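# Pull two timbers from roller feed onto rack hooks

## Task

Two timber lengths sit side by side in a stopped powered roller feed, nearly all the way through, with only their ends still held by the rollers. Pressing the green button starts the feed and it keeps running until the red button is pressed. Get each timber lying across both hooks of the rack next to the outfeed, with neither timber on top of the other, and leave the machine stopped at the end.

## Robot and tools

Robots: three identical i2rt Big YAM arms named arm1, arm2 and arm3. Each has six revolute joints, a two-finger gripper and a wrist camera. Calibrated foot (base_link) poses in the scene frame, in metres with quaternion wxyz: arm1 at (-0.142, +0.806, +0.874) q=(+0.746, -0.004, -0.004, -0.666); arm2 at (+1.110, -0.719, +0.712) q=(+0.623, -0.004, -0.007, +0.782); arm3 at (-0.225, -0.825, +0.863) q=(+0.745, +0.004, -0.004, +0.667). Each foot faces along its own +x. The hand reaches about 1.0 m from the joint1 axis.

Frames: there is one scene frame, with its origin on the floor and +z up. The hand point lies between the finger pads, roughly 1 cm short of the tips. The fingers extend along the hand's +z and open along its y. The printed hand pose can be off, more so at long reach. hand_target is where the hand would be at the joint targets currently held.

Cameras: cam_button, cam_end, cam_end2, cam_over and cam_side are fixed in the room. arm1_cam_wrist, arm2_cam_wrist and arm3_cam_wrist ride on the hands. All images are 672x504.

Tool move: one action for the robots. There is a separate optional object per robot (arm1, arm2, arm3), and an omitted robot keeps its previous command. Inside a robot's object:
- joints: absolute targets keyed by name. joint1_rad -2.879..2.879 (base yaw, positive counter-clockwise from above). joint2_rad 0..3.141 (shoulder, 0 means upper arm points back). joint3_rad 0..3.019 (elbow, 0 means folded). joint4_rad -1.692..1.57 (hand pitch, positive raises the fingers). joint5_rad -1.57..1.57 (hand sideways swing, positive to the arm's right). joint6_rad -2.094..2.094 (roll, positive clockwise seen from behind). gripper_m 0..0.093 is the fingertip gap in metres.
- target: a single list of 7 numbers [x, y, z, qw, qx, qy, qz]. It is an absolute hand pose in the scene frame, in metres. The hand moves to it in a straight line starting from its current hand_target. When target is given, joints may only hold gripper_m.
- speed: the path's top speed, 0.002..0.5 m/s, default 0.25. It is only allowed together with target. Rotation is capped at twice this number in rad/s.
- min_time_s: 0.1..8 s, the minimum duration for that robot's joint motions.
All hand paths within one action finish together, paced by the slowest. Paths last 0.5 to 10 s, and no action runs longer than 15 s. Each control step clips the commanded pose to within 100 mm and 20 degrees of the measured one. Expect the final pose to be off by about a centimetre or more. Hands do not avoid obstacles or each other. cameras chooses which images come back (names as listed, or "all"). A move with no action returns the full state, all images and the scene number. Unknown keys make the call invalid. Out-of-range values get it refused, and after a refusal your later move, wait and finished_scene calls in that reply are skipped.

Tool wait: seconds from 0 to 10, plus optional cameras. It commands nothing new.
Tool zoom_image: camera plus region [x0, y0, x1, y1] in pixels of that camera's latest image, at most 504x504.
Tool finished_scene: scene (1 or 2). It ends the scene permanently, so call nothing after it in the same reply. Scene 1 is practice and can be skipped, but damage done there still counts.

Results: the "move" line gives each moved robot's outcome, e.g. "arm1 done; arm2 time_out". joint_status and hand_status report per motion: done, off_target (came to rest short and may still be pushing), time_out (held near where it stopped and still pushing; to relieve it, send its reported position), not_followed, "joint command not followed" or "pose unreachable" (a self/arm-collision check blocked it, though the gripper still acts). on_its_own lists motion you did not command, and "held at" there means the target. A robot listed under "as last shown" was not commanded. Joint velocities are in rad/s (gripper in m/s), and "within noise" means still. Torques are in N m, positive toward larger joint values, and numbers 3 and 4 wrap at ±28.

Gripper: when clamping a hard part at full force the reading can be up to 0.005 below the part's width (or 0.002 above). Closed on nothing it reads 0.000-0.003. To grip firmly, command about 0.005 below the width read at first contact. To release, command well above the reading.

Cautions: arms keep pushing on contact and can push hard. Sustained pushing, holding loads or stretched poses heats motors. MOTOR HOT appears at 85 °C, and at 100 °C the arm goes limp for 30-60 s. Avoid hard presses between robots, including closing one gripper on another's fingers. The collision check can react late. Avoid hitting fixed or heavy things, dropping parts or releasing them while moving, and knocking anything out of the work area. Loose objects may sometimes get nudged. The scene keeps running while you think, and the robot holds its last command. Plan the sequence: press green to feed (or pull the timbers clear), press red to stop, then set each timber across both rack hooks without stacking them, and confirm the machine is stopped before finishing.

Each tool is called as name(argument=value, ...) on one line, values as JSON.

## Session

move(arm1={"target":[-0.055,0.115,0.93,0,1,0,0],"speed":0.4,"joints":{"gripper_m":0.093}}, arm3={"target":[-0.055,-0.125,0.93,0,1,0,0],"speed":0.4,"joints":{"gripper_m":0.093}}, arm2={"target":[0.975,-0.367,0.87,0,0.7071,-0.7071,0],"speed":0.3,"joints":{"gripper_m":0.0}}, cameras=["all"])

zoom_image(camera="cam_over", region=[140, 100, 510, 440])

Scene clock: 3.53 s.
Joint torques (N m): arm1=[0.97 -20.66 13.87 -0.34 -0.1 0.07] | arm2=[-3.19 -10.05 9.31 0.43 -0.06 0.24] | arm3=[-1.03 -18.43 12.11 0.1 -0.06 -0.05]
Heat: arm1: hottest joint2_rad 23 °C; arm2: hottest joint3_rad 22 °C; arm3: hottest joint3_rad 24 °C.
move: arm1 off_target; arm2 off_target; arm3 off_target
Joint velocities: within noise
arm1.joint_positions: joint1_rad=+0.006 joint2_rad=+2.283 joint3_rad=+2.065 joint4_rad=-1.384 joint5_rad=+0.003 joint6_rad=+1.689 gripper_m=+0.09308
arm1.joint_status: all done
arm1.hand: x=-0.0611 y=+0.1257 z=+0.9241 quat_wxyz=(+0.009, -1.000, +0.000, +0.003) (m; scene frame)
arm1.hand_target: x=-0.0550 y=+0.1155 z=+0.9302 quat_wxyz=(+0.000, -1.000, +0.000, +0.000) (m; scene frame)
arm1.hand_status: off_target (0.014 m and 1.1 deg from the pose sent, 0.683 m and 66.6 deg at the start)
arm2.joint_positions: joint1_rad=+0.140 joint2_rad=+1.371 joint3_rad=+1.048 joint4_rad=-1.292 joint5_rad=-0.013 joint6_rad=+0.345 gripper_m=+0.00051
arm2.joint_status: all done
arm2.hand: x=+0.9764 y=-0.3799 z=+0.8587 quat_wxyz=(+0.008, +0.714, -0.700, +0.020) (m; scene frame)
arm2.hand_target: x=+0.9752 y=-0.3674 z=+0.8701 quat_wxyz=(+0.000, +0.707, -0.707, +0.000) (m; scene frame)
arm2.hand_status: off_target (0.017 m and 2.7 deg from the pose sent, 0.434 m and 78.2 deg at the start)
arm3.joint_positions: joint1_rad=-0.134 joint2_rad=+2.354 joint3_rad=+2.235 joint4_rad=-1.478 joint5_rad=-0.001 joint6_rad=-1.798 gripper_m=+0.09307
arm3.joint_status: all done
arm3.hand: x=-0.0527 y=-0.1369 z=+0.9291 quat_wxyz=(+0.006, +1.000, -0.009, -0.003) (m; scene frame)
arm3.hand_target: x=-0.0551 y=-0.1256 z=+0.9300 quat_wxyz=(-0.001, +1.000, +0.000, +0.000) (m; scene frame)
arm3.hand_status: off_target (0.012 m and 1.3 deg from the pose sent, 0.704 m and 78.0 deg at the start)
pictures: arm1_cam_wrist, arm2_cam_wrist, arm3_cam_wrist, cam_button, cam_end, cam_end2, cam_over, cam_side

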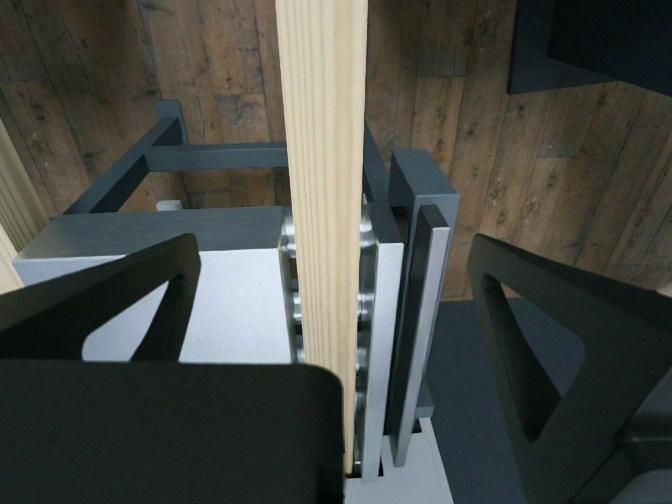

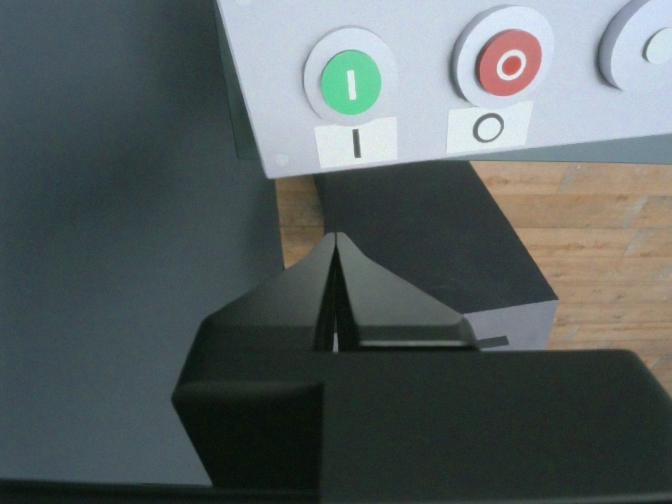

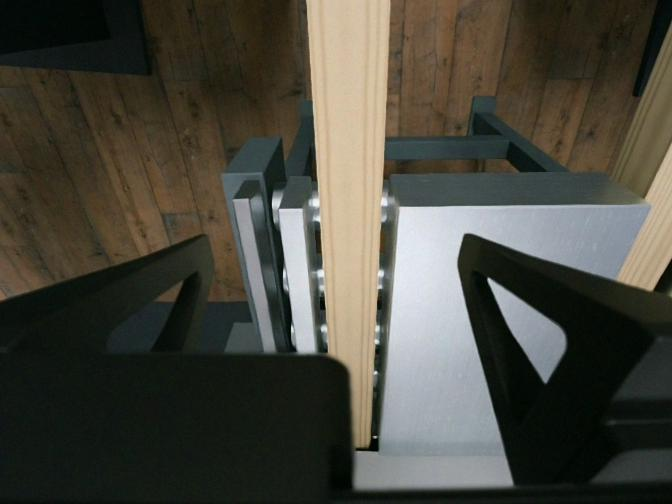

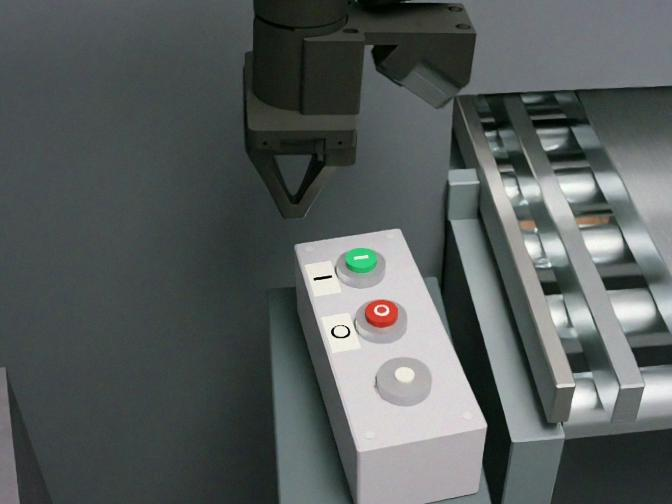

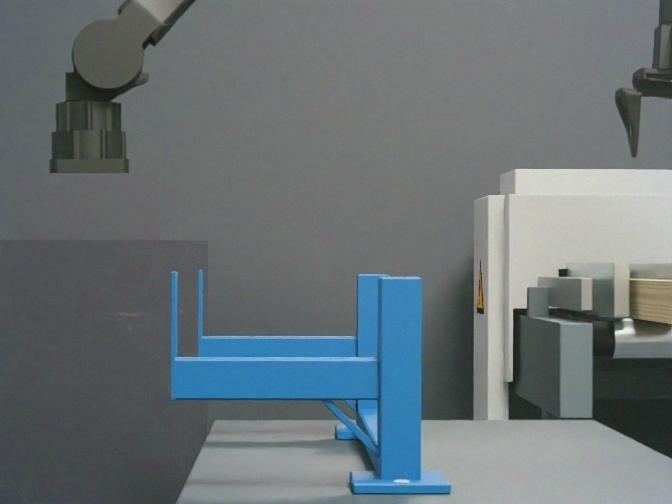

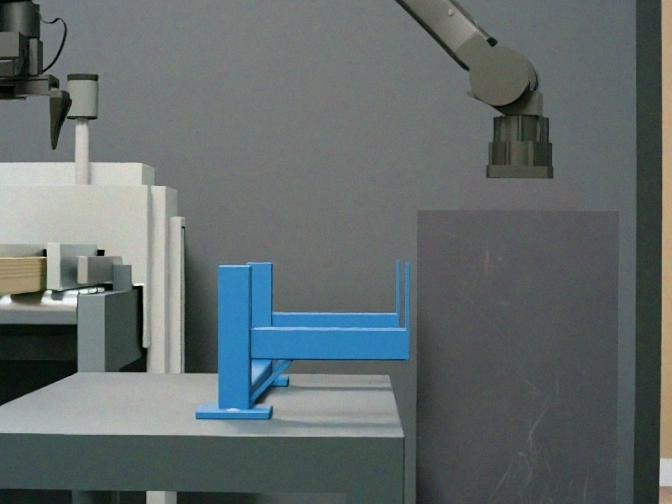

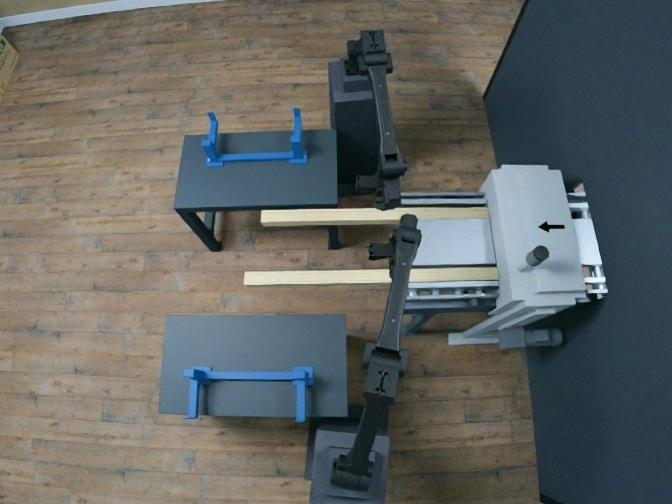

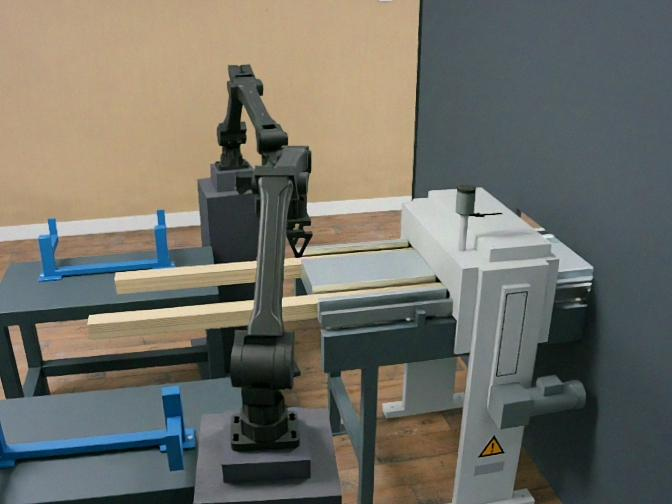

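Scaled by 1.362 from the camera's 672x504 image, which has a finer 960x720 frame.

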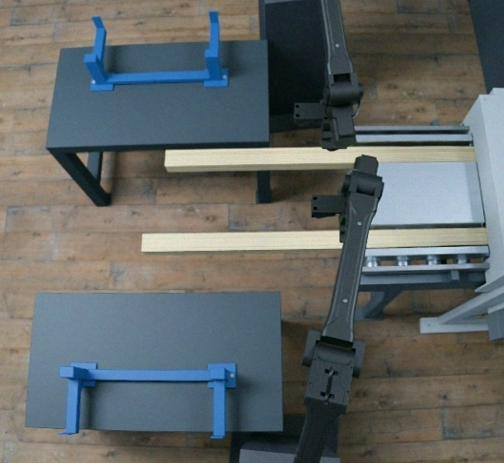

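move(arm1={"target":[-0.030,0.117,0.738,0,1,0,0],"speed":0.2}, arm3={"target":[-0.088,-0.125,0.732,0,1,0,0],"speed":0.2}, arm2={"target":[0.976,-0.324,0.855,0,0.7071,-0.7071,0],"speed":0.15}, cameras=["arm1_cam_wrist","arm2_cam_wrist","arm3_cam_wrist","cam_end","cam_end2"])

Scene clock: 30.40 s.
Joint torques (N m): arm1=[0.79 -21.6 10.59 0.55 -0.09 0.05] | arm2=[-3.25 -10.34 11.45 0.43 -0.02 0.03] | arm3=[-1.2 -18.96 8.62 0.81 -0.09 0.13]
Heat: arm1: hottest joint3_rad 25 °C; arm2: hottest joint3_rad 24 °C; arm3: hottest joint3_rad 27 °C.
move: arm1 off_target; arm2 off_target; arm3 done
Joint velocities: within noise
arm1.joint_positions: joint1_rad=+0.040 joint2_rad=+2.507 joint3_rad=+1.972 joint4_rad=-1.067 joint5_rad=+0.003 joint6_rad=+1.725 gripper_m=+0.09308
arm1.joint_status: not commanded
arm1.hand: x=-0.0380 y=+0.1248 z=+0.7397 quat_wxyz=(+0.009, -1.000, +0.001, +0.003) (m; scene frame)
arm1.hand_target: x=-0.0301 y=+0.1173 z=+0.7382 quat_wxyz=(+0.000, -1.000, +0.000, +0.000) (m; scene frame)
arm1.hand_status: off_target (0.011 m and 1.1 deg from the pose sent, 0.189 m and 1.1 deg at the start)
arm2.joint_positions: joint1_rad=+0.104 joint2_rad=+1.470 joint3_rad=+1.092 joint4_rad=-1.255 joint5_rad=-0.013 joint6_rad=+0.329 gripper_m=+0.00051
arm2.joint_status: not commanded
arm2.hand: x=+0.9806 y=-0.3503 z=+0.8383 quat_wxyz=(+0.013, +0.707, -0.707, +0.028) (m; scene frame)
arm2.hand_target: x=+0.9766 y=-0.3254 z=+0.8556 quat_wxyz=(+0.000, +0.707, -0.707, +0.000) (m; scene frame)
arm2.hand_status: off_target (0.032 m and 3.5 deg from the pose sent, 0.056 m and 2.7 deg at the start)
arm3.joint_positions: joint1_rad=-0.088 joint2_rad=+2.537 joint3_rad=+2.065 joint4_rad=-1.118 joint5_rad=-0.001 joint6_rad=-1.773 gripper_m=+0.09307
arm3.joint_status: not commanded
arm3.hand: x=-0.0848 y=-0.1298 z=+0.7398 quat_wxyz=(+0.003, +1.000, +0.002, -0.002) (m; scene frame)
arm3.hand_target: x=-0.0880 y=-0.1253 z=+0.7320 quat_wxyz=(+0.000, +1.000, +0.000, +0.000) (m; scene frame)
arm3.hand_status: done (0.010 m and 0.4 deg from the pose sent, 0.201 m and 1.3 deg at the start)
pictures: arm1_cam_wrist, arm2_cam_wrist, arm3_cam_wrist, cam_end, cam_end2

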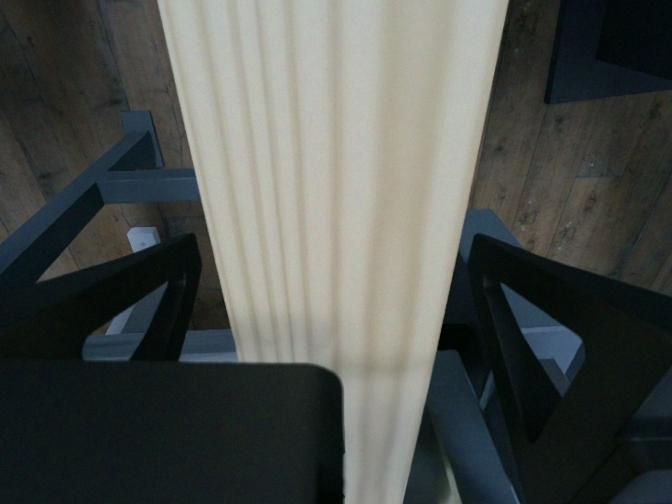

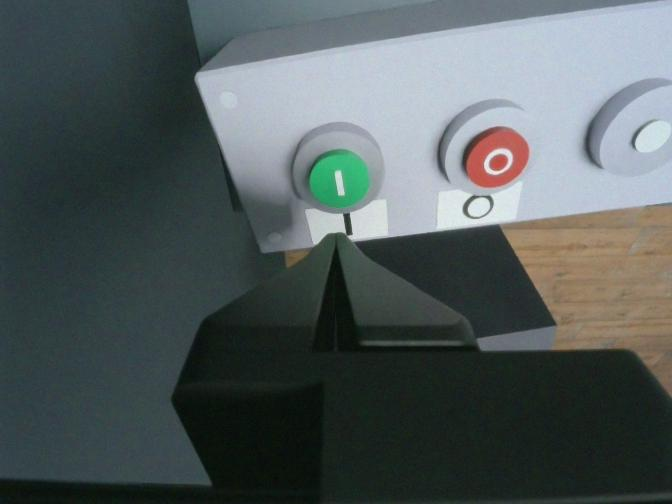

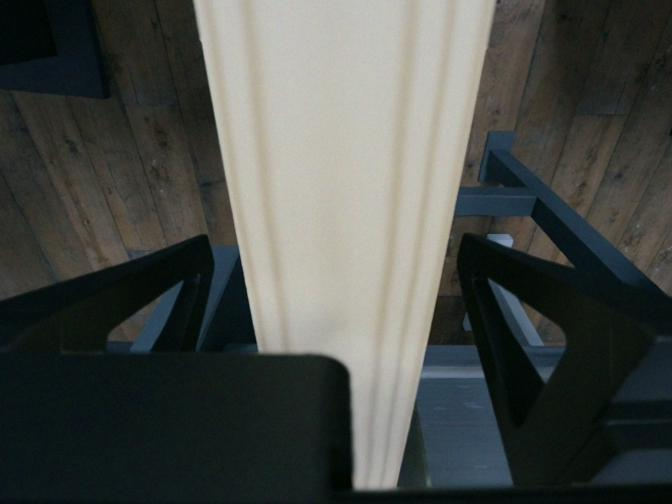

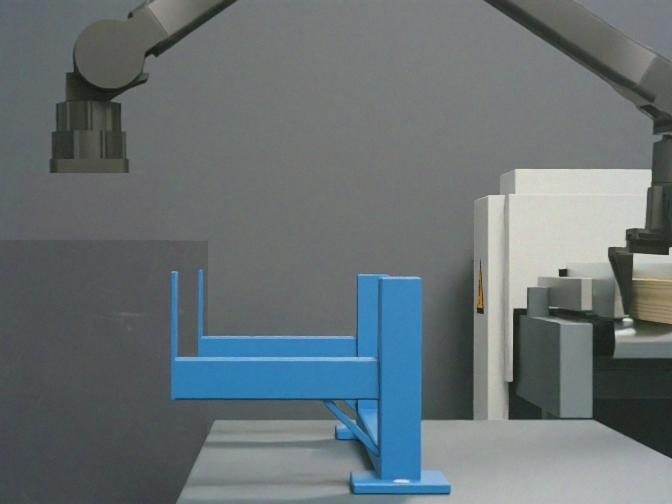

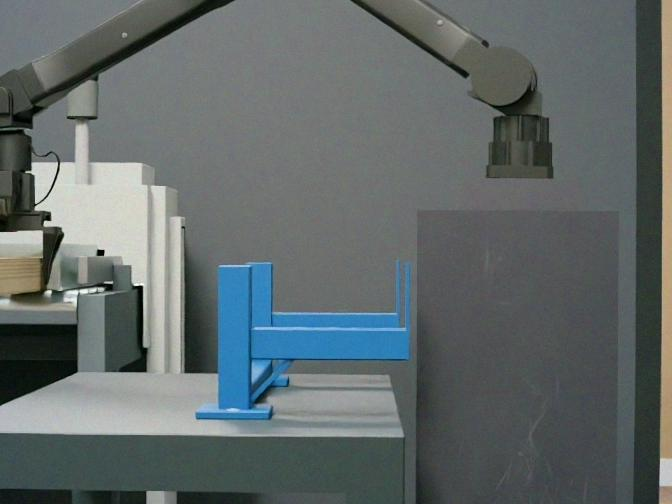

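move(arm1={"joints":{"gripper_m":0.03}}, arm3={"joints":{"gripper_m":0.03}}, arm2={"target":[0.976,-0.308,0.847,0,0.7071,-0.7071,0],"speed":0.15}, cameras=["arm1_cam_wrist","arm2_cam_wrist","arm3_cam_wrist"])

Scene clock: 45.67 s.
Joint torques (N m): arm1=[1.2 -21.66 10.52 0.43 -0.18 0.14] | arm2=[-3.25 -11.11 11.41 0.44 -0.02 0.03] | arm3=[-1.2 -19.08 8.66 0.7 -0.09 0.13]
Heat: arm1: hottest joint2_rad 27 °C; arm2: hottest joint3_rad 27 °C; arm3: hottest joint3_rad 30 °C.
move: arm1 off_target; arm2 off_target; arm3 off_target
Joint velocities: within noise
arm1.joint_positions: joint1_rad=+0.040 joint2_rad=+2.507 joint3_rad=+1.972 joint4_rad=-1.064 joint5_rad=+0.005 joint6_rad=+1.716 gripper_m=+0.04950
arm1.joint_status: gripper_m off_target (ended at +0.04953, target +0.03000)
arm1.hand: x=-0.0383 y=+0.1239 z=+0.7396 quat_wxyz=(+0.007, -1.000, -0.004, +0.004) (m; scene frame)
arm1.hand_target: x=-0.0301 y=+0.1172 z=+0.7382 quat_wxyz=(+0.000, -1.000, +0.000, +0.000) (m; scene frame)
arm1.hand_status: not commanded
arm2.joint_positions: joint1_rad=+0.093 joint2_rad=+1.516 joint3_rad=+1.121 joint4_rad=-1.239 joint5_rad=-0.013 joint6_rad=+0.317 gripper_m=+0.00051
arm2.joint_status: not commanded
arm2.hand: x=+0.9803 y=-0.3348 z=+0.8301 quat_wxyz=(+0.013, +0.707, -0.707, +0.028) (m; scene frame)
arm2.hand_target: x=+0.9765 y=-0.3094 z=+0.8477 quat_wxyz=(+0.000, +0.707, -0.707, +0.000) (m; scene frame)
arm2.hand_status: off_target (0.032 m and 3.6 deg from the pose sent, 0.043 m and 3.5 deg at the start)
arm3.joint_positions: joint1_rad=-0.088 joint2_rad=+2.537 joint3_rad=+2.065 joint4_rad=-1.111 joint5_rad=-0.001 joint6_rad=-1.772 gripper_m=+0.05076
arm3.joint_status: gripper_m off_target (ended at +0.05078, target +0.03000)
arm3.hand: x=-0.0847 y=-0.1282 z=+0.7398 quat_wxyz=(+0.000, +1.000, +0.001, -0.001) (m; scene frame)
arm3.hand_target: x=-0.0881 y=-0.1252 z=+0.7320 quat_wxyz=(+0.000, +1.000, +0.000, +0.000) (m; scene frame)
arm3.hand_status: not commanded
pictures: arm1_cam_wrist, arm2_cam_wrist, arm3_cam_wrist

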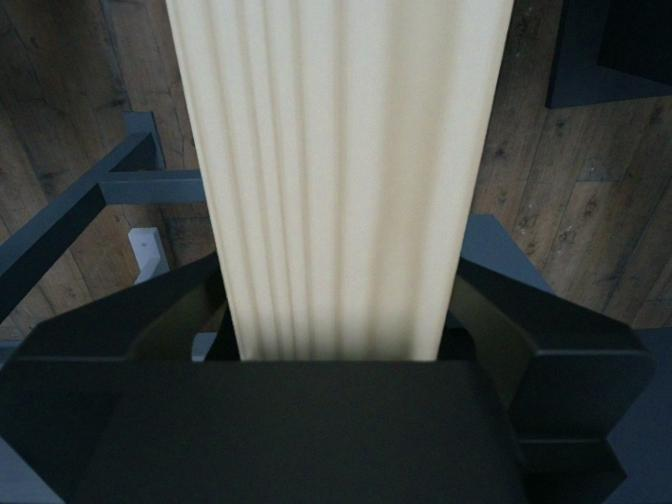

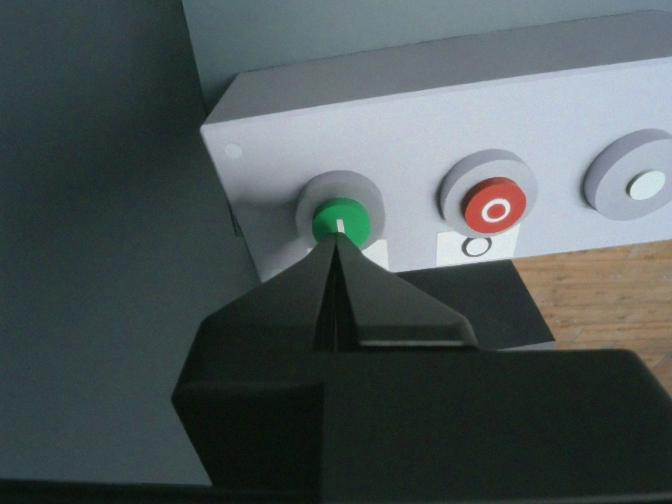

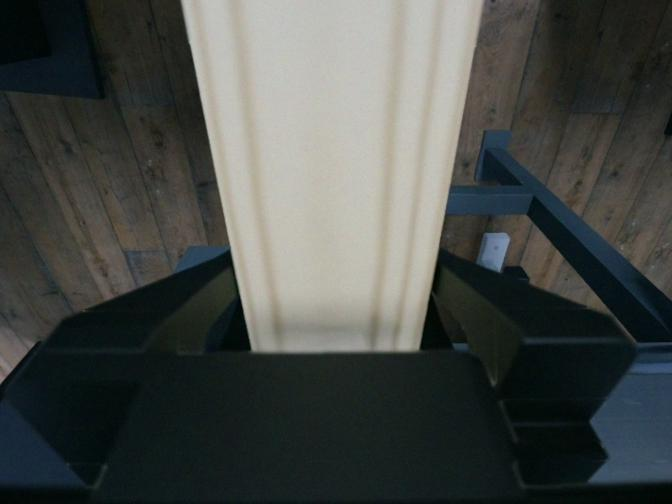

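move(arm2={"target":[0.978,-0.318,0.80,0,0.7071,-0.7071,0],"speed":0.08}, cameras=["cam_button"])

move(arm1={"target":[-0.18,0.119,0.78,0,1,0,0],"speed":0.07}, arm3={"target":[-0.235,-0.127,0.775,0,1,0,0],"speed":0.07}, arm2={"target":[0.982,-0.320,0.85,0,0.7071,-0.7071,0],"speed":0.08}, cameras=["cam_over","cam_side","cam_button"])

Scene clock: 63.60 s.
Joint torques (N m): arm1=[1.08 -21.66 10.52 0.42 -0.17 0.15] | arm2=[-2.96 -10.46 5.34 0.96 -0.01 0.07] | arm3=[-1.26 -19.02 8.68 0.68 -0.1 0.13]
Heat: arm1: hottest joint2_rad 28 °C; arm2: hottest joint3_rad 29 °C; arm3: hottest joint3_rad 31 °C.
move: arm2 off_target
Joint velocities: within noise
arm1, arm3: as last shown
arm2.joint_positions: joint1_rad=+0.093 joint2_rad=+1.532 joint3_rad=+1.101 joint4_rad=-1.120 joint5_rad=-0.014 joint6_rad=+0.317 gripper_m=+0.00051
arm2.joint_status: not commanded
arm2.hand: x=+0.9737 y=-0.3145 z=+0.8169 quat_wxyz=(-0.005, +0.707, -0.707, -0.009) (m; scene frame)
arm2.hand_target: x=+0.9781 y=-0.3186 z=+0.8005 quat_wxyz=(+0.000, +0.707, -0.707, +0.000) (m; scene frame)
arm2.hand_status: off_target (0.018 m and 1.2 deg from the pose sent, 0.035 m and 3.6 deg at the start)
pictures: cam_button

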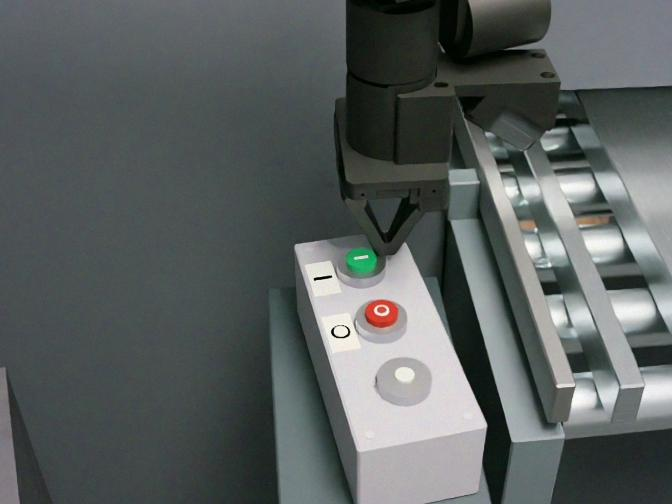

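Scene clock: 66.37 s.
Joint torques (N m): arm1=[-10.93 -25.82 6.91 -1.35 1.52 -0.99] | arm2=[-3.31 -12.86 10.4 -0.32 0.1 0.03] | arm3=[8.35 -23.24 5.7 -0.69 -1.63 1.37]
Heat: arm1: hottest joint2_rad 29 °C; arm2: hottest joint3_rad 29 °C; arm3: hottest joint3_rad 31 °C.
move: arm1 off_target; arm2 off_target; arm3 off_target
Joint velocities: within noise
arm1.joint_positions: joint1_rad=+0.016 joint2_rad=+2.483 joint3_rad=+1.926 joint4_rad=-1.026 joint5_rad=-0.039 joint6_rad=+1.692 gripper_m=+0.04905
arm1.joint_status: not commanded
arm1.hand: x=-0.0471 y=+0.1272 z=+0.7405 quat_wxyz=(+0.003, -1.000, -0.004, -0.019) (m; scene frame)
arm1.hand_target: x=-0.1377 y=+0.1250 z=+0.7656 quat_wxyz=(+0.002, -1.000, +0.002, +0.000) (m; scene frame)
arm1.hand_status: off_target (0.139 m and 2.3 deg from the pose sent, 0.148 m and 1.1 deg at the start; pose on its path clipped on 33 of 83 steps)
arm2.joint_positions: joint1_rad=+0.089 joint2_rad=+1.507 joint3_rad=+1.103 joint4_rad=-1.220 joint5_rad=-0.016 joint6_rad=+0.313 gripper_m=+0.00051
arm2.joint_status: not commanded
arm2.hand: x=+0.9820 y=-0.3366 z=+0.8275 quat_wxyz=(+0.012, +0.707, -0.707, +0.023) (m; scene frame)
arm2.hand_target: x=+0.9822 y=-0.3210 z=+0.8500 quat_wxyz=(+0.000, +0.707, -0.707, +0.000) (m; scene frame)
arm2.hand_status: off_target (0.028 m and 3.0 deg from the pose sent, 0.035 m and 1.2 deg at the start)
arm3.joint_positions: joint1_rad=-0.069 joint2_rad=+2.502 joint3_rad=+1.996 joint4_rad=-1.066 joint5_rad=+0.043 joint6_rad=-1.764 gripper_m=+0.05076
arm3.joint_status: not commanded
arm3.hand: x=-0.0919 y=-0.1361 z=+0.7405 quat_wxyz=(-0.002, +1.000, +0.006, +0.021) (m; scene frame)
arm3.hand_target: x=-0.1835 y=-0.1334 z=+0.7608 quat_wxyz=(+0.003, +1.000, +0.003, +0.000) (m; scene frame)
arm3.hand_status: off_target (0.147 m and 2.5 deg from the pose sent, 0.154 m and 0.2 deg at the start; pose on its path clipped on 37 of 83 steps)
pictures: cam_button, cam_over, cam_side

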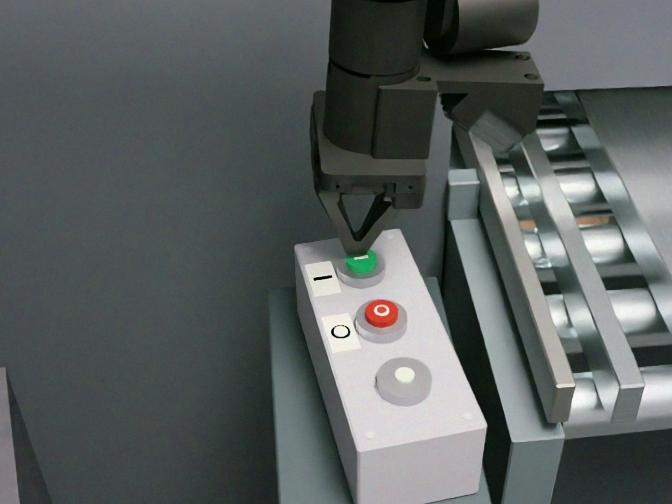

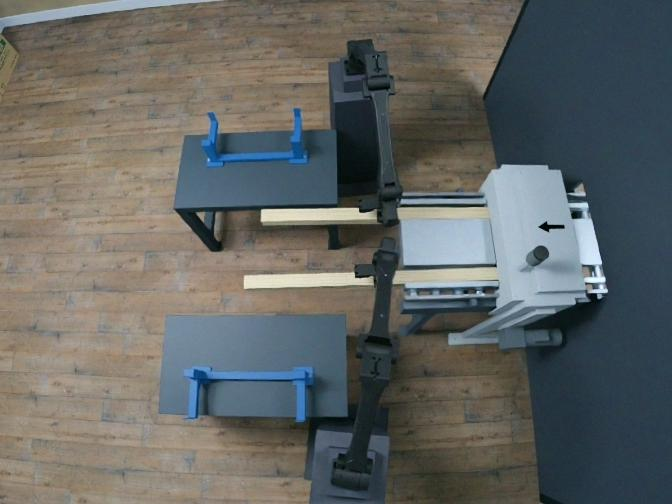

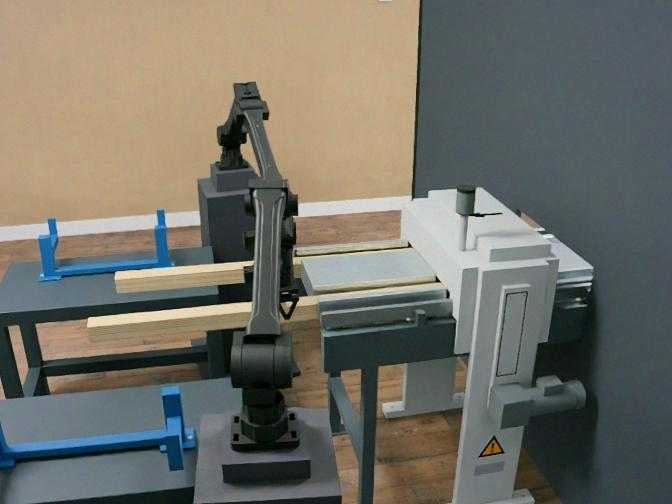

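move(arm1={"target":[-0.05,0.119,0.755,0,1,0,0],"speed":0.15}, arm3={"target":[-0.105,-0.127,0.75,0,1,0,0],"speed":0.15}, arm2={"target":[0.984,-0.336,0.80,0,0.7071,-0.7071,0],"speed":0.08}, cameras=["cam_button"])

move(arm1={"target":[-0.17,0.119,0.78,0,1,0,0],"speed":0.07}, arm3={"target":[-0.225,-0.127,0.775,0,1,0,0],"speed":0.07}, arm2={"target":[1.0,-0.335,0.85,0,0.7071,-0.7071,0],"speed":0.08}, cameras=["cam_over","cam_side","cam_button","arm2_cam_wrist","arm1_cam_wrist","arm3_cam_wrist"])

Scene clock: 79.87 s.
Joint torques (N m): arm1=[2.84 -23.36 11.52 -0.47 -0.21 0.25] | arm2=[-2.67 -9.7 5.19 0.81 0.05 0.11] | arm3=[-3.96 -20.25 10.43 -0.05 0.04 0.07]
Heat: arm1: hottest joint2_rad 31 °C; arm2: hottest joint3_rad 31 °C; arm3: hottest joint2_rad 31 °C.
move: arm1 off_target; arm2 off_target; arm3 off_target
Joint velocities: within noise
arm1.joint_positions: joint1_rad=-0.009 joint2_rad=+2.490 joint3_rad=+1.925 joint4_rad=-1.053 joint5_rad=+0.005 joint6_rad=+1.676 gripper_m=+0.04897
arm1.joint_status: not commanded
arm1.hand: x=-0.0725 y=+0.1331 z=+0.7355 quat_wxyz=(+0.017, -1.000, +0.000, +0.004) (m; scene frame)
arm1.hand_target: x=-0.0501 y=+0.1200 z=+0.7552 quat_wxyz=(+0.000, -1.000, +0.000, -0.001) (m; scene frame)
arm1.hand_status: off_target (0.033 m and 2.0 deg from the pose sent, 0.017 m and 2.3 deg at the start)
arm2.joint_positions: joint1_rad=+0.089 joint2_rad=+1.485 joint3_rad=+1.050 joint4_rad=-1.109 joint5_rad=-0.016 joint6_rad=+0.313 gripper_m=+0.00051
arm2.joint_status: not commanded
arm2.hand: x=+0.9801 y=-0.3300 z=+0.8174 quat_wxyz=(-0.006, +0.708, -0.706, -0.013) (m; scene frame)
arm2.hand_target: x=+0.9840 y=-0.3365 z=+0.8006 quat_wxyz=(+0.000, +0.707, -0.707, +0.000) (m; scene frame)
arm2.hand_status: off_target (0.019 m and 1.7 deg from the pose sent, 0.028 m and 2.9 deg at the start)
arm3.joint_positions: joint1_rad=-0.032 joint2_rad=+2.514 joint3_rad=+2.001 joint4_rad=-1.099 joint5_rad=-0.004 joint6_rad=-1.743 gripper_m=+0.05076
arm3.joint_status: not commanded
arm3.hand: x=-0.1265 y=-0.1393 z=+0.7342 quat_wxyz=(+0.014, +1.000, +0.015, -0.005) (m; scene frame)
arm3.hand_target: x=-0.1050 y=-0.1281 z=+0.7502 quat_wxyz=(+0.000, +1.000, +0.000, +0.000) (m; scene frame)
arm3.hand_status: off_target (0.029 m and 2.4 deg from the pose sent, 0.019 m and 2.5 deg at the start)
pictures: cam_button

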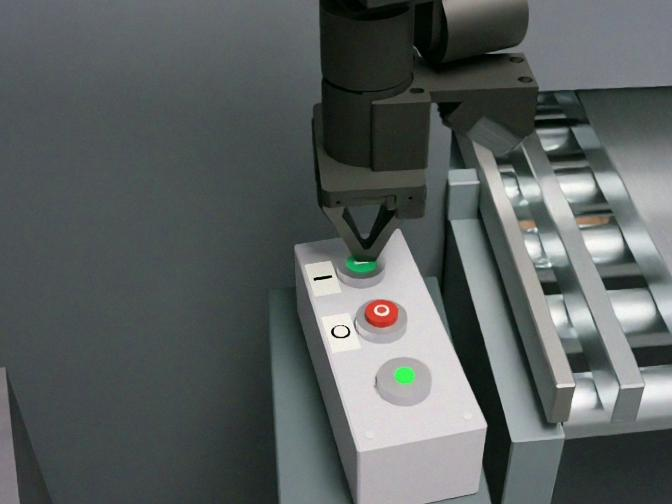

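Scene clock: 82.30 s.
Joint torques (N m): arm1=[-0.32 -27.75 10.19 -1.52 0.34 -0.23] | arm2=[-3.25 -11.93 10.32 -0.31 0.08 0.02] | arm3=[-1.14 -26.58 8.32 -0.85 -0.55 0.61]
Heat: arm1: hottest joint2_rad 31 °C; arm2: hottest joint3_rad 30 °C; arm3: hottest joint2_rad 31 °C.
move: arm1 off_target; arm2 off_target; arm3 off_target
Joint velocities: within noise
arm1.joint_positions: joint1_rad=-0.145 joint2_rad=+2.503 joint3_rad=+1.907 joint4_rad=-1.051 joint5_rad=-0.006 joint6_rad=+1.558 gripper_m=+0.04883
arm1.joint_status: not commanded
arm1.hand: x=-0.1623 y=+0.1412 z=+0.7217 quat_wxyz=(+0.032, -0.999, +0.010, -0.005) (m; scene frame)
arm1.hand_target: x=-0.1699 y=+0.1203 z=+0.7784 quat_wxyz=(+0.000, -1.000, +0.000, +0.000) (m; scene frame)
arm1.hand_status: off_target (0.063 m and 3.9 deg from the pose sent, 0.108 m and 2.0 deg at the start)
arm2.joint_positions: joint1_rad=+0.056 joint2_rad=+1.457 joint3_rad=+1.050 joint4_rad=-1.216 joint5_rad=-0.016 joint6_rad=+0.281 gripper_m=+0.00051
arm2.joint_status: not commanded
arm2.hand: x=+0.9998 y=-0.3510 z=+0.8285 quat_wxyz=(+0.013, +0.707, -0.707, +0.021) (m; scene frame)
arm2.hand_target: x=+1.0003 y=-0.3359 z=+0.8499 quat_wxyz=(+0.000, +0.707, -0.707, +0.000) (m; scene frame)
arm2.hand_status: off_target (0.027 m and 2.8 deg from the pose sent, 0.039 m and 1.7 deg at the start)
arm3.joint_positions: joint1_rad=+0.103 joint2_rad=+2.540 joint3_rad=+1.969 joint4_rad=-1.084 joint5_rad=+0.008 joint6_rad=-1.628 gripper_m=+0.05076
arm3.joint_status: not commanded
arm3.hand: x=-0.2175 y=-0.1501 z=+0.7060 quat_wxyz=(+0.036, +0.999, +0.025, +0.003) (m; scene frame)
arm3.hand_target: x=-0.2249 y=-0.1283 z=+0.7724 quat_wxyz=(+0.000, +1.000, +0.001, -0.001) (m; scene frame)
arm3.hand_status: off_target (0.073 m and 5.0 deg from the pose sent, 0.107 m and 2.4 deg at the start)
pictures: arm1_cam_wrist, arm2_cam_wrist, arm3_cam_wrist, cam_button, cam_over, cam_side

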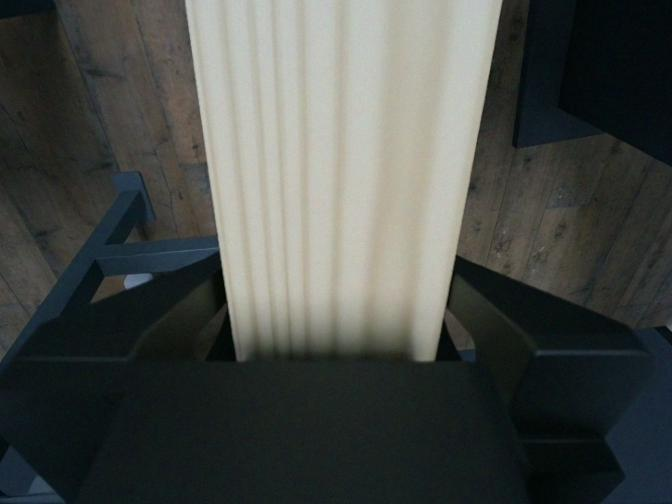

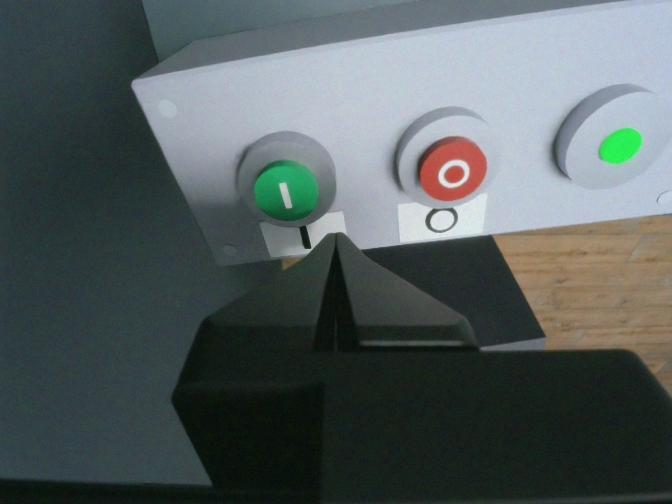

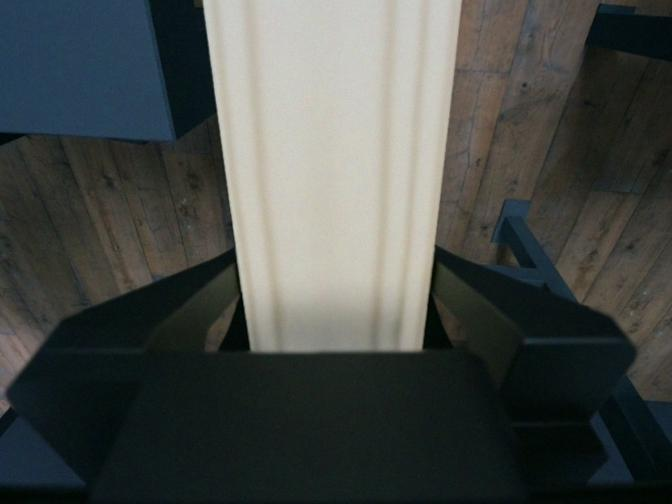

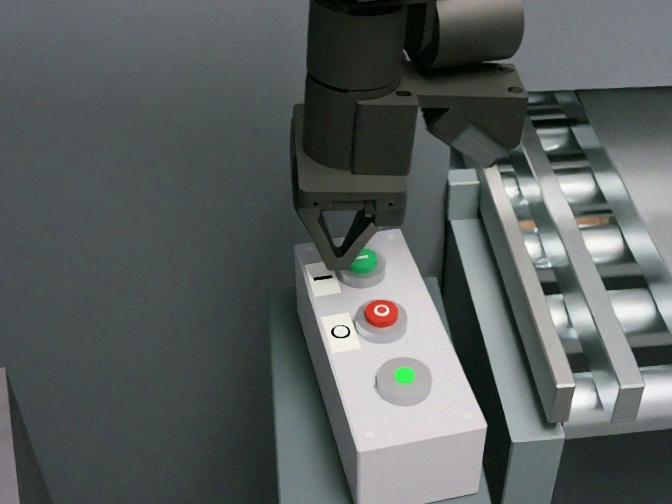

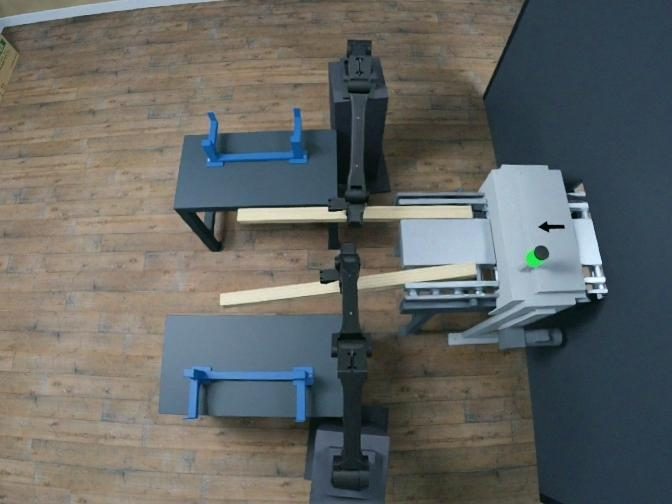

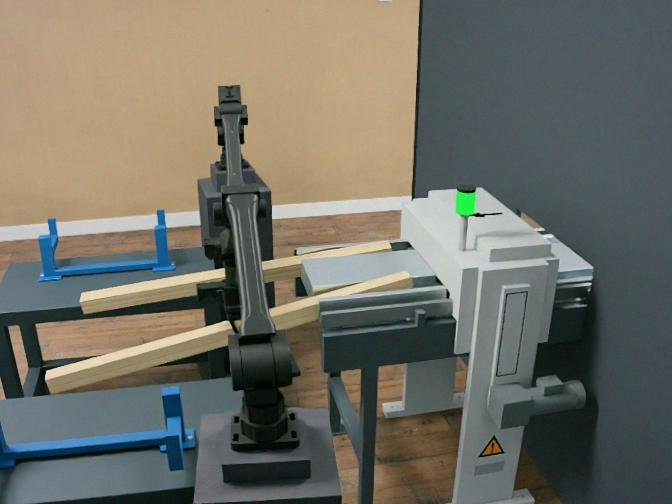

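move(arm1={"target":[-0.18,0.125,0.92,0,1,0,0],"speed":0.12}, arm3={"target":[-0.235,-0.13,0.92,0,1,0,0],"speed":0.12}, arm2={"target":[1.040,-0.311,0.85,0,0.7071,-0.7071,0],"speed":0.12})

move(arm2={"target":[1.040,-0.329,0.80,0,0.7071,-0.7071,0],"speed":0.08}, cameras=["cam_over","cam_side","cam_button","cam_end","cam_end2"])

Scene clock: 101.30 s.
Joint torques (N m): arm1=[0.38 -29.98 13.89 -1.11 0.14 -0.02] | arm2=[-3.19 -10.23 11.4 -0.29 0.02 0.03] | arm3=[-1.26 -28.57 10.29 -2.35 0.05 0.73]
Heat: arm1: hottest joint2_rad 31 °C; arm2: hottest joint3_rad 31 °C; arm3: hottest joint2_rad 34 °C.
move: arm1 off_target; arm2 off_target; arm3 off_target
Joint velocities: within noise
arm1.joint_positions: joint1_rad=-0.164 joint2_rad=+2.350 joint3_rad=+1.881 joint4_rad=-1.259 joint5_rad=-0.001 joint6_rad=+1.520 gripper_m=+0.04882
arm1.joint_status: not commanded
arm1.hand: x=-0.1747 y=+0.1684 z=+0.8157 quat_wxyz=(+0.072, -0.997, +0.000, -0.005) (m; scene frame)
arm1.hand_target: x=-0.1791 y=+0.1361 z=+0.9061 quat_wxyz=(+0.000, -1.000, +0.000, +0.000) (m; scene frame)
arm1.hand_status: off_target (0.113 m and 8.3 deg from the pose sent, 0.200 m and 3.9 deg at the start; pose on its path clipped on 64 of 75 steps)
arm2.joint_positions: joint1_rad=-0.053 joint2_rad=+1.469 joint3_rad=+1.076 joint4_rad=-1.218 joint5_rad=-0.015 joint6_rad=+0.172 gripper_m=+0.00051
arm2.joint_status: not commanded
arm2.hand: x=+1.0394 y=-0.3319 z=+0.8334 quat_wxyz=(+0.011, +0.707, -0.707, +0.015) (m; scene frame)
arm2.hand_target: x=+1.0402 y=-0.3120 z=+0.8501 quat_wxyz=(+0.000, +0.707, -0.707, +0.000) (m; scene frame)
arm2.hand_status: off_target (0.027 m and 2.1 deg from the pose sent, 0.061 m and 2.8 deg at the start)
arm3.joint_positions: joint1_rad=+0.117 joint2_rad=+2.421 joint3_rad=+1.939 joint4_rad=-1.171 joint5_rad=-0.011 joint6_rad=-1.629 gripper_m=+0.05076
arm3.joint_status: not commanded
arm3.hand: x=-0.2303 y=-0.1546 z=+0.7763 quat_wxyz=(+0.035, +0.999, +0.032, -0.006) (m; scene frame)
arm3.hand_target: x=-0.2335 y=-0.1396 z=+0.8688 quat_wxyz=(-0.002, +1.000, +0.001, -0.002) (m; scene frame)
arm3.hand_status: off_target (0.146 m and 5.4 deg from the pose sent, 0.216 m and 5.0 deg at the start; pose on its path clipped on 67 of 75 steps)
pictures: none

Scene clock: 102.53 s.
Joint torques (N m): arm1=[-0.03 -29.98 13.86 -1.2 0.14 -0.01] | arm2=[-2.49 -9.17 5.34 1.1 0 0.12] | arm3=[-1.38 -28.28 10.32 -2.58 0.06 0.74]
Heat: arm1: hottest joint2_rad 32 °C; arm2: hottest joint3_rad 31 °C; arm3: hottest joint2_rad 33 °C.
move: arm2 off_target
Joint velocities: within noise
arm1, arm3: as last shown
arm1.hand_target: x=-0.1791 y=+0.1361 z=+0.9060 quat_wxyz=(+0.000, -1.000, +0.000, +0.000) (m; scene frame)
arm2.joint_positions: joint1_rad=-0.053 joint2_rad=+1.468 joint3_rad=+1.029 joint4_rad=-1.114 joint5_rad=-0.015 joint6_rad=+0.172 gripper_m=+0.00051
arm2.joint_status: not commanded
arm2.hand: x=+1.0385 y=-0.3250 z=+0.8173 quat_wxyz=(-0.006, +0.707, -0.707, -0.009) (m; scene frame)
arm2.hand_target: x=+1.0400 y=-0.3295 z=+0.8006 quat_wxyz=(+0.000, +0.707, -0.707, +0.000) (m; scene frame)
arm2.hand_status: off_target (0.018 m and 1.2 deg from the pose sent, 0.034 m and 2.1 deg at the start)
arm3.hand_target: x=-0.2335 y=-0.1397 z=+0.8687 quat_wxyz=(-0.002, +1.000, +0.001, -0.002) (m; scene frame)
pictures: cam_button, cam_end, cam_end2, cam_over, cam_side

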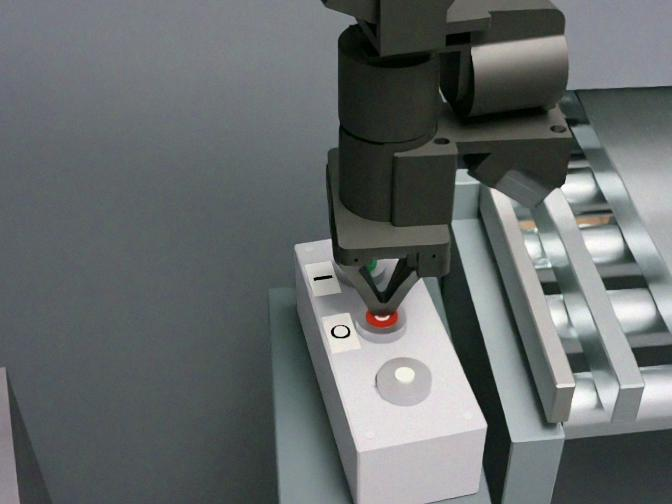

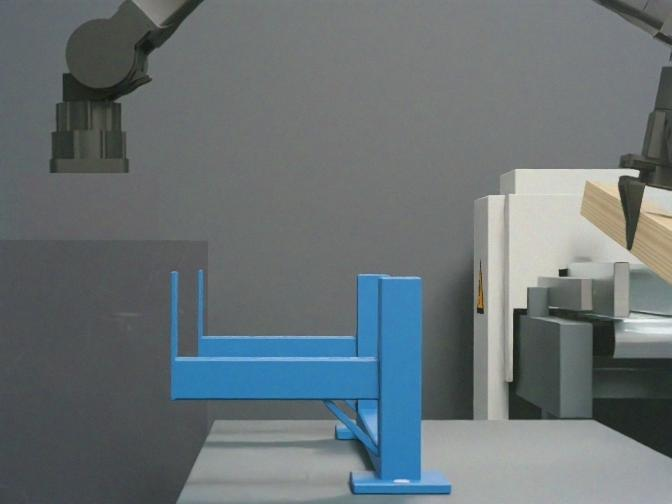

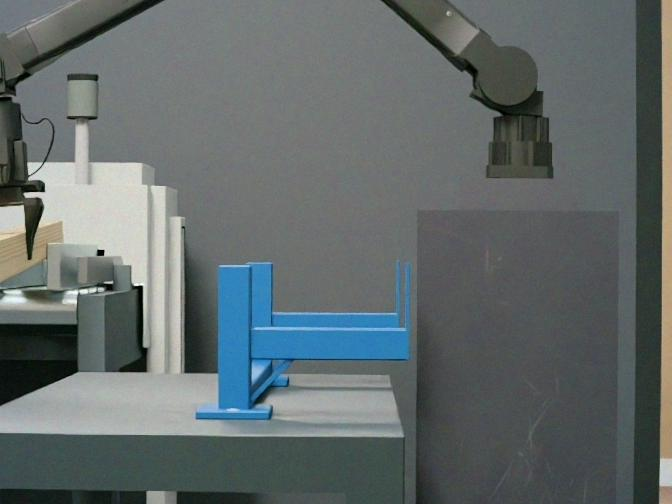

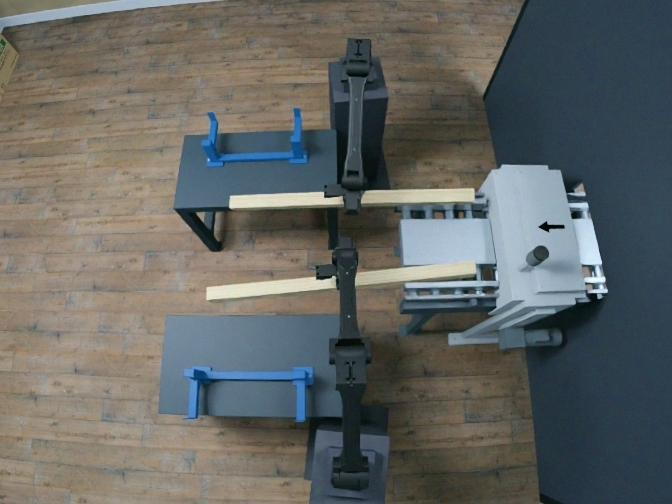

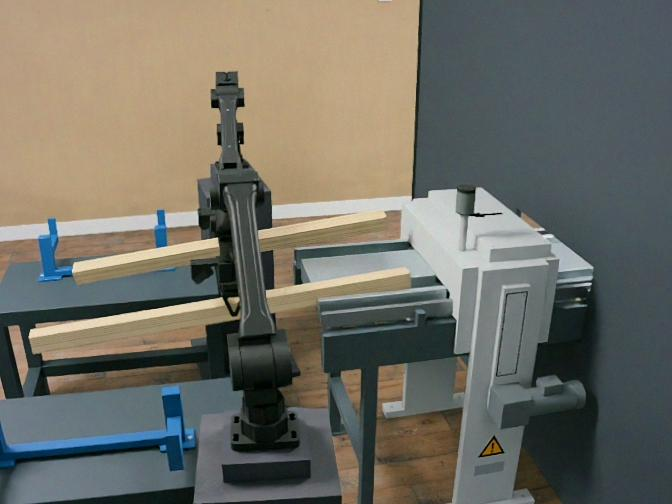

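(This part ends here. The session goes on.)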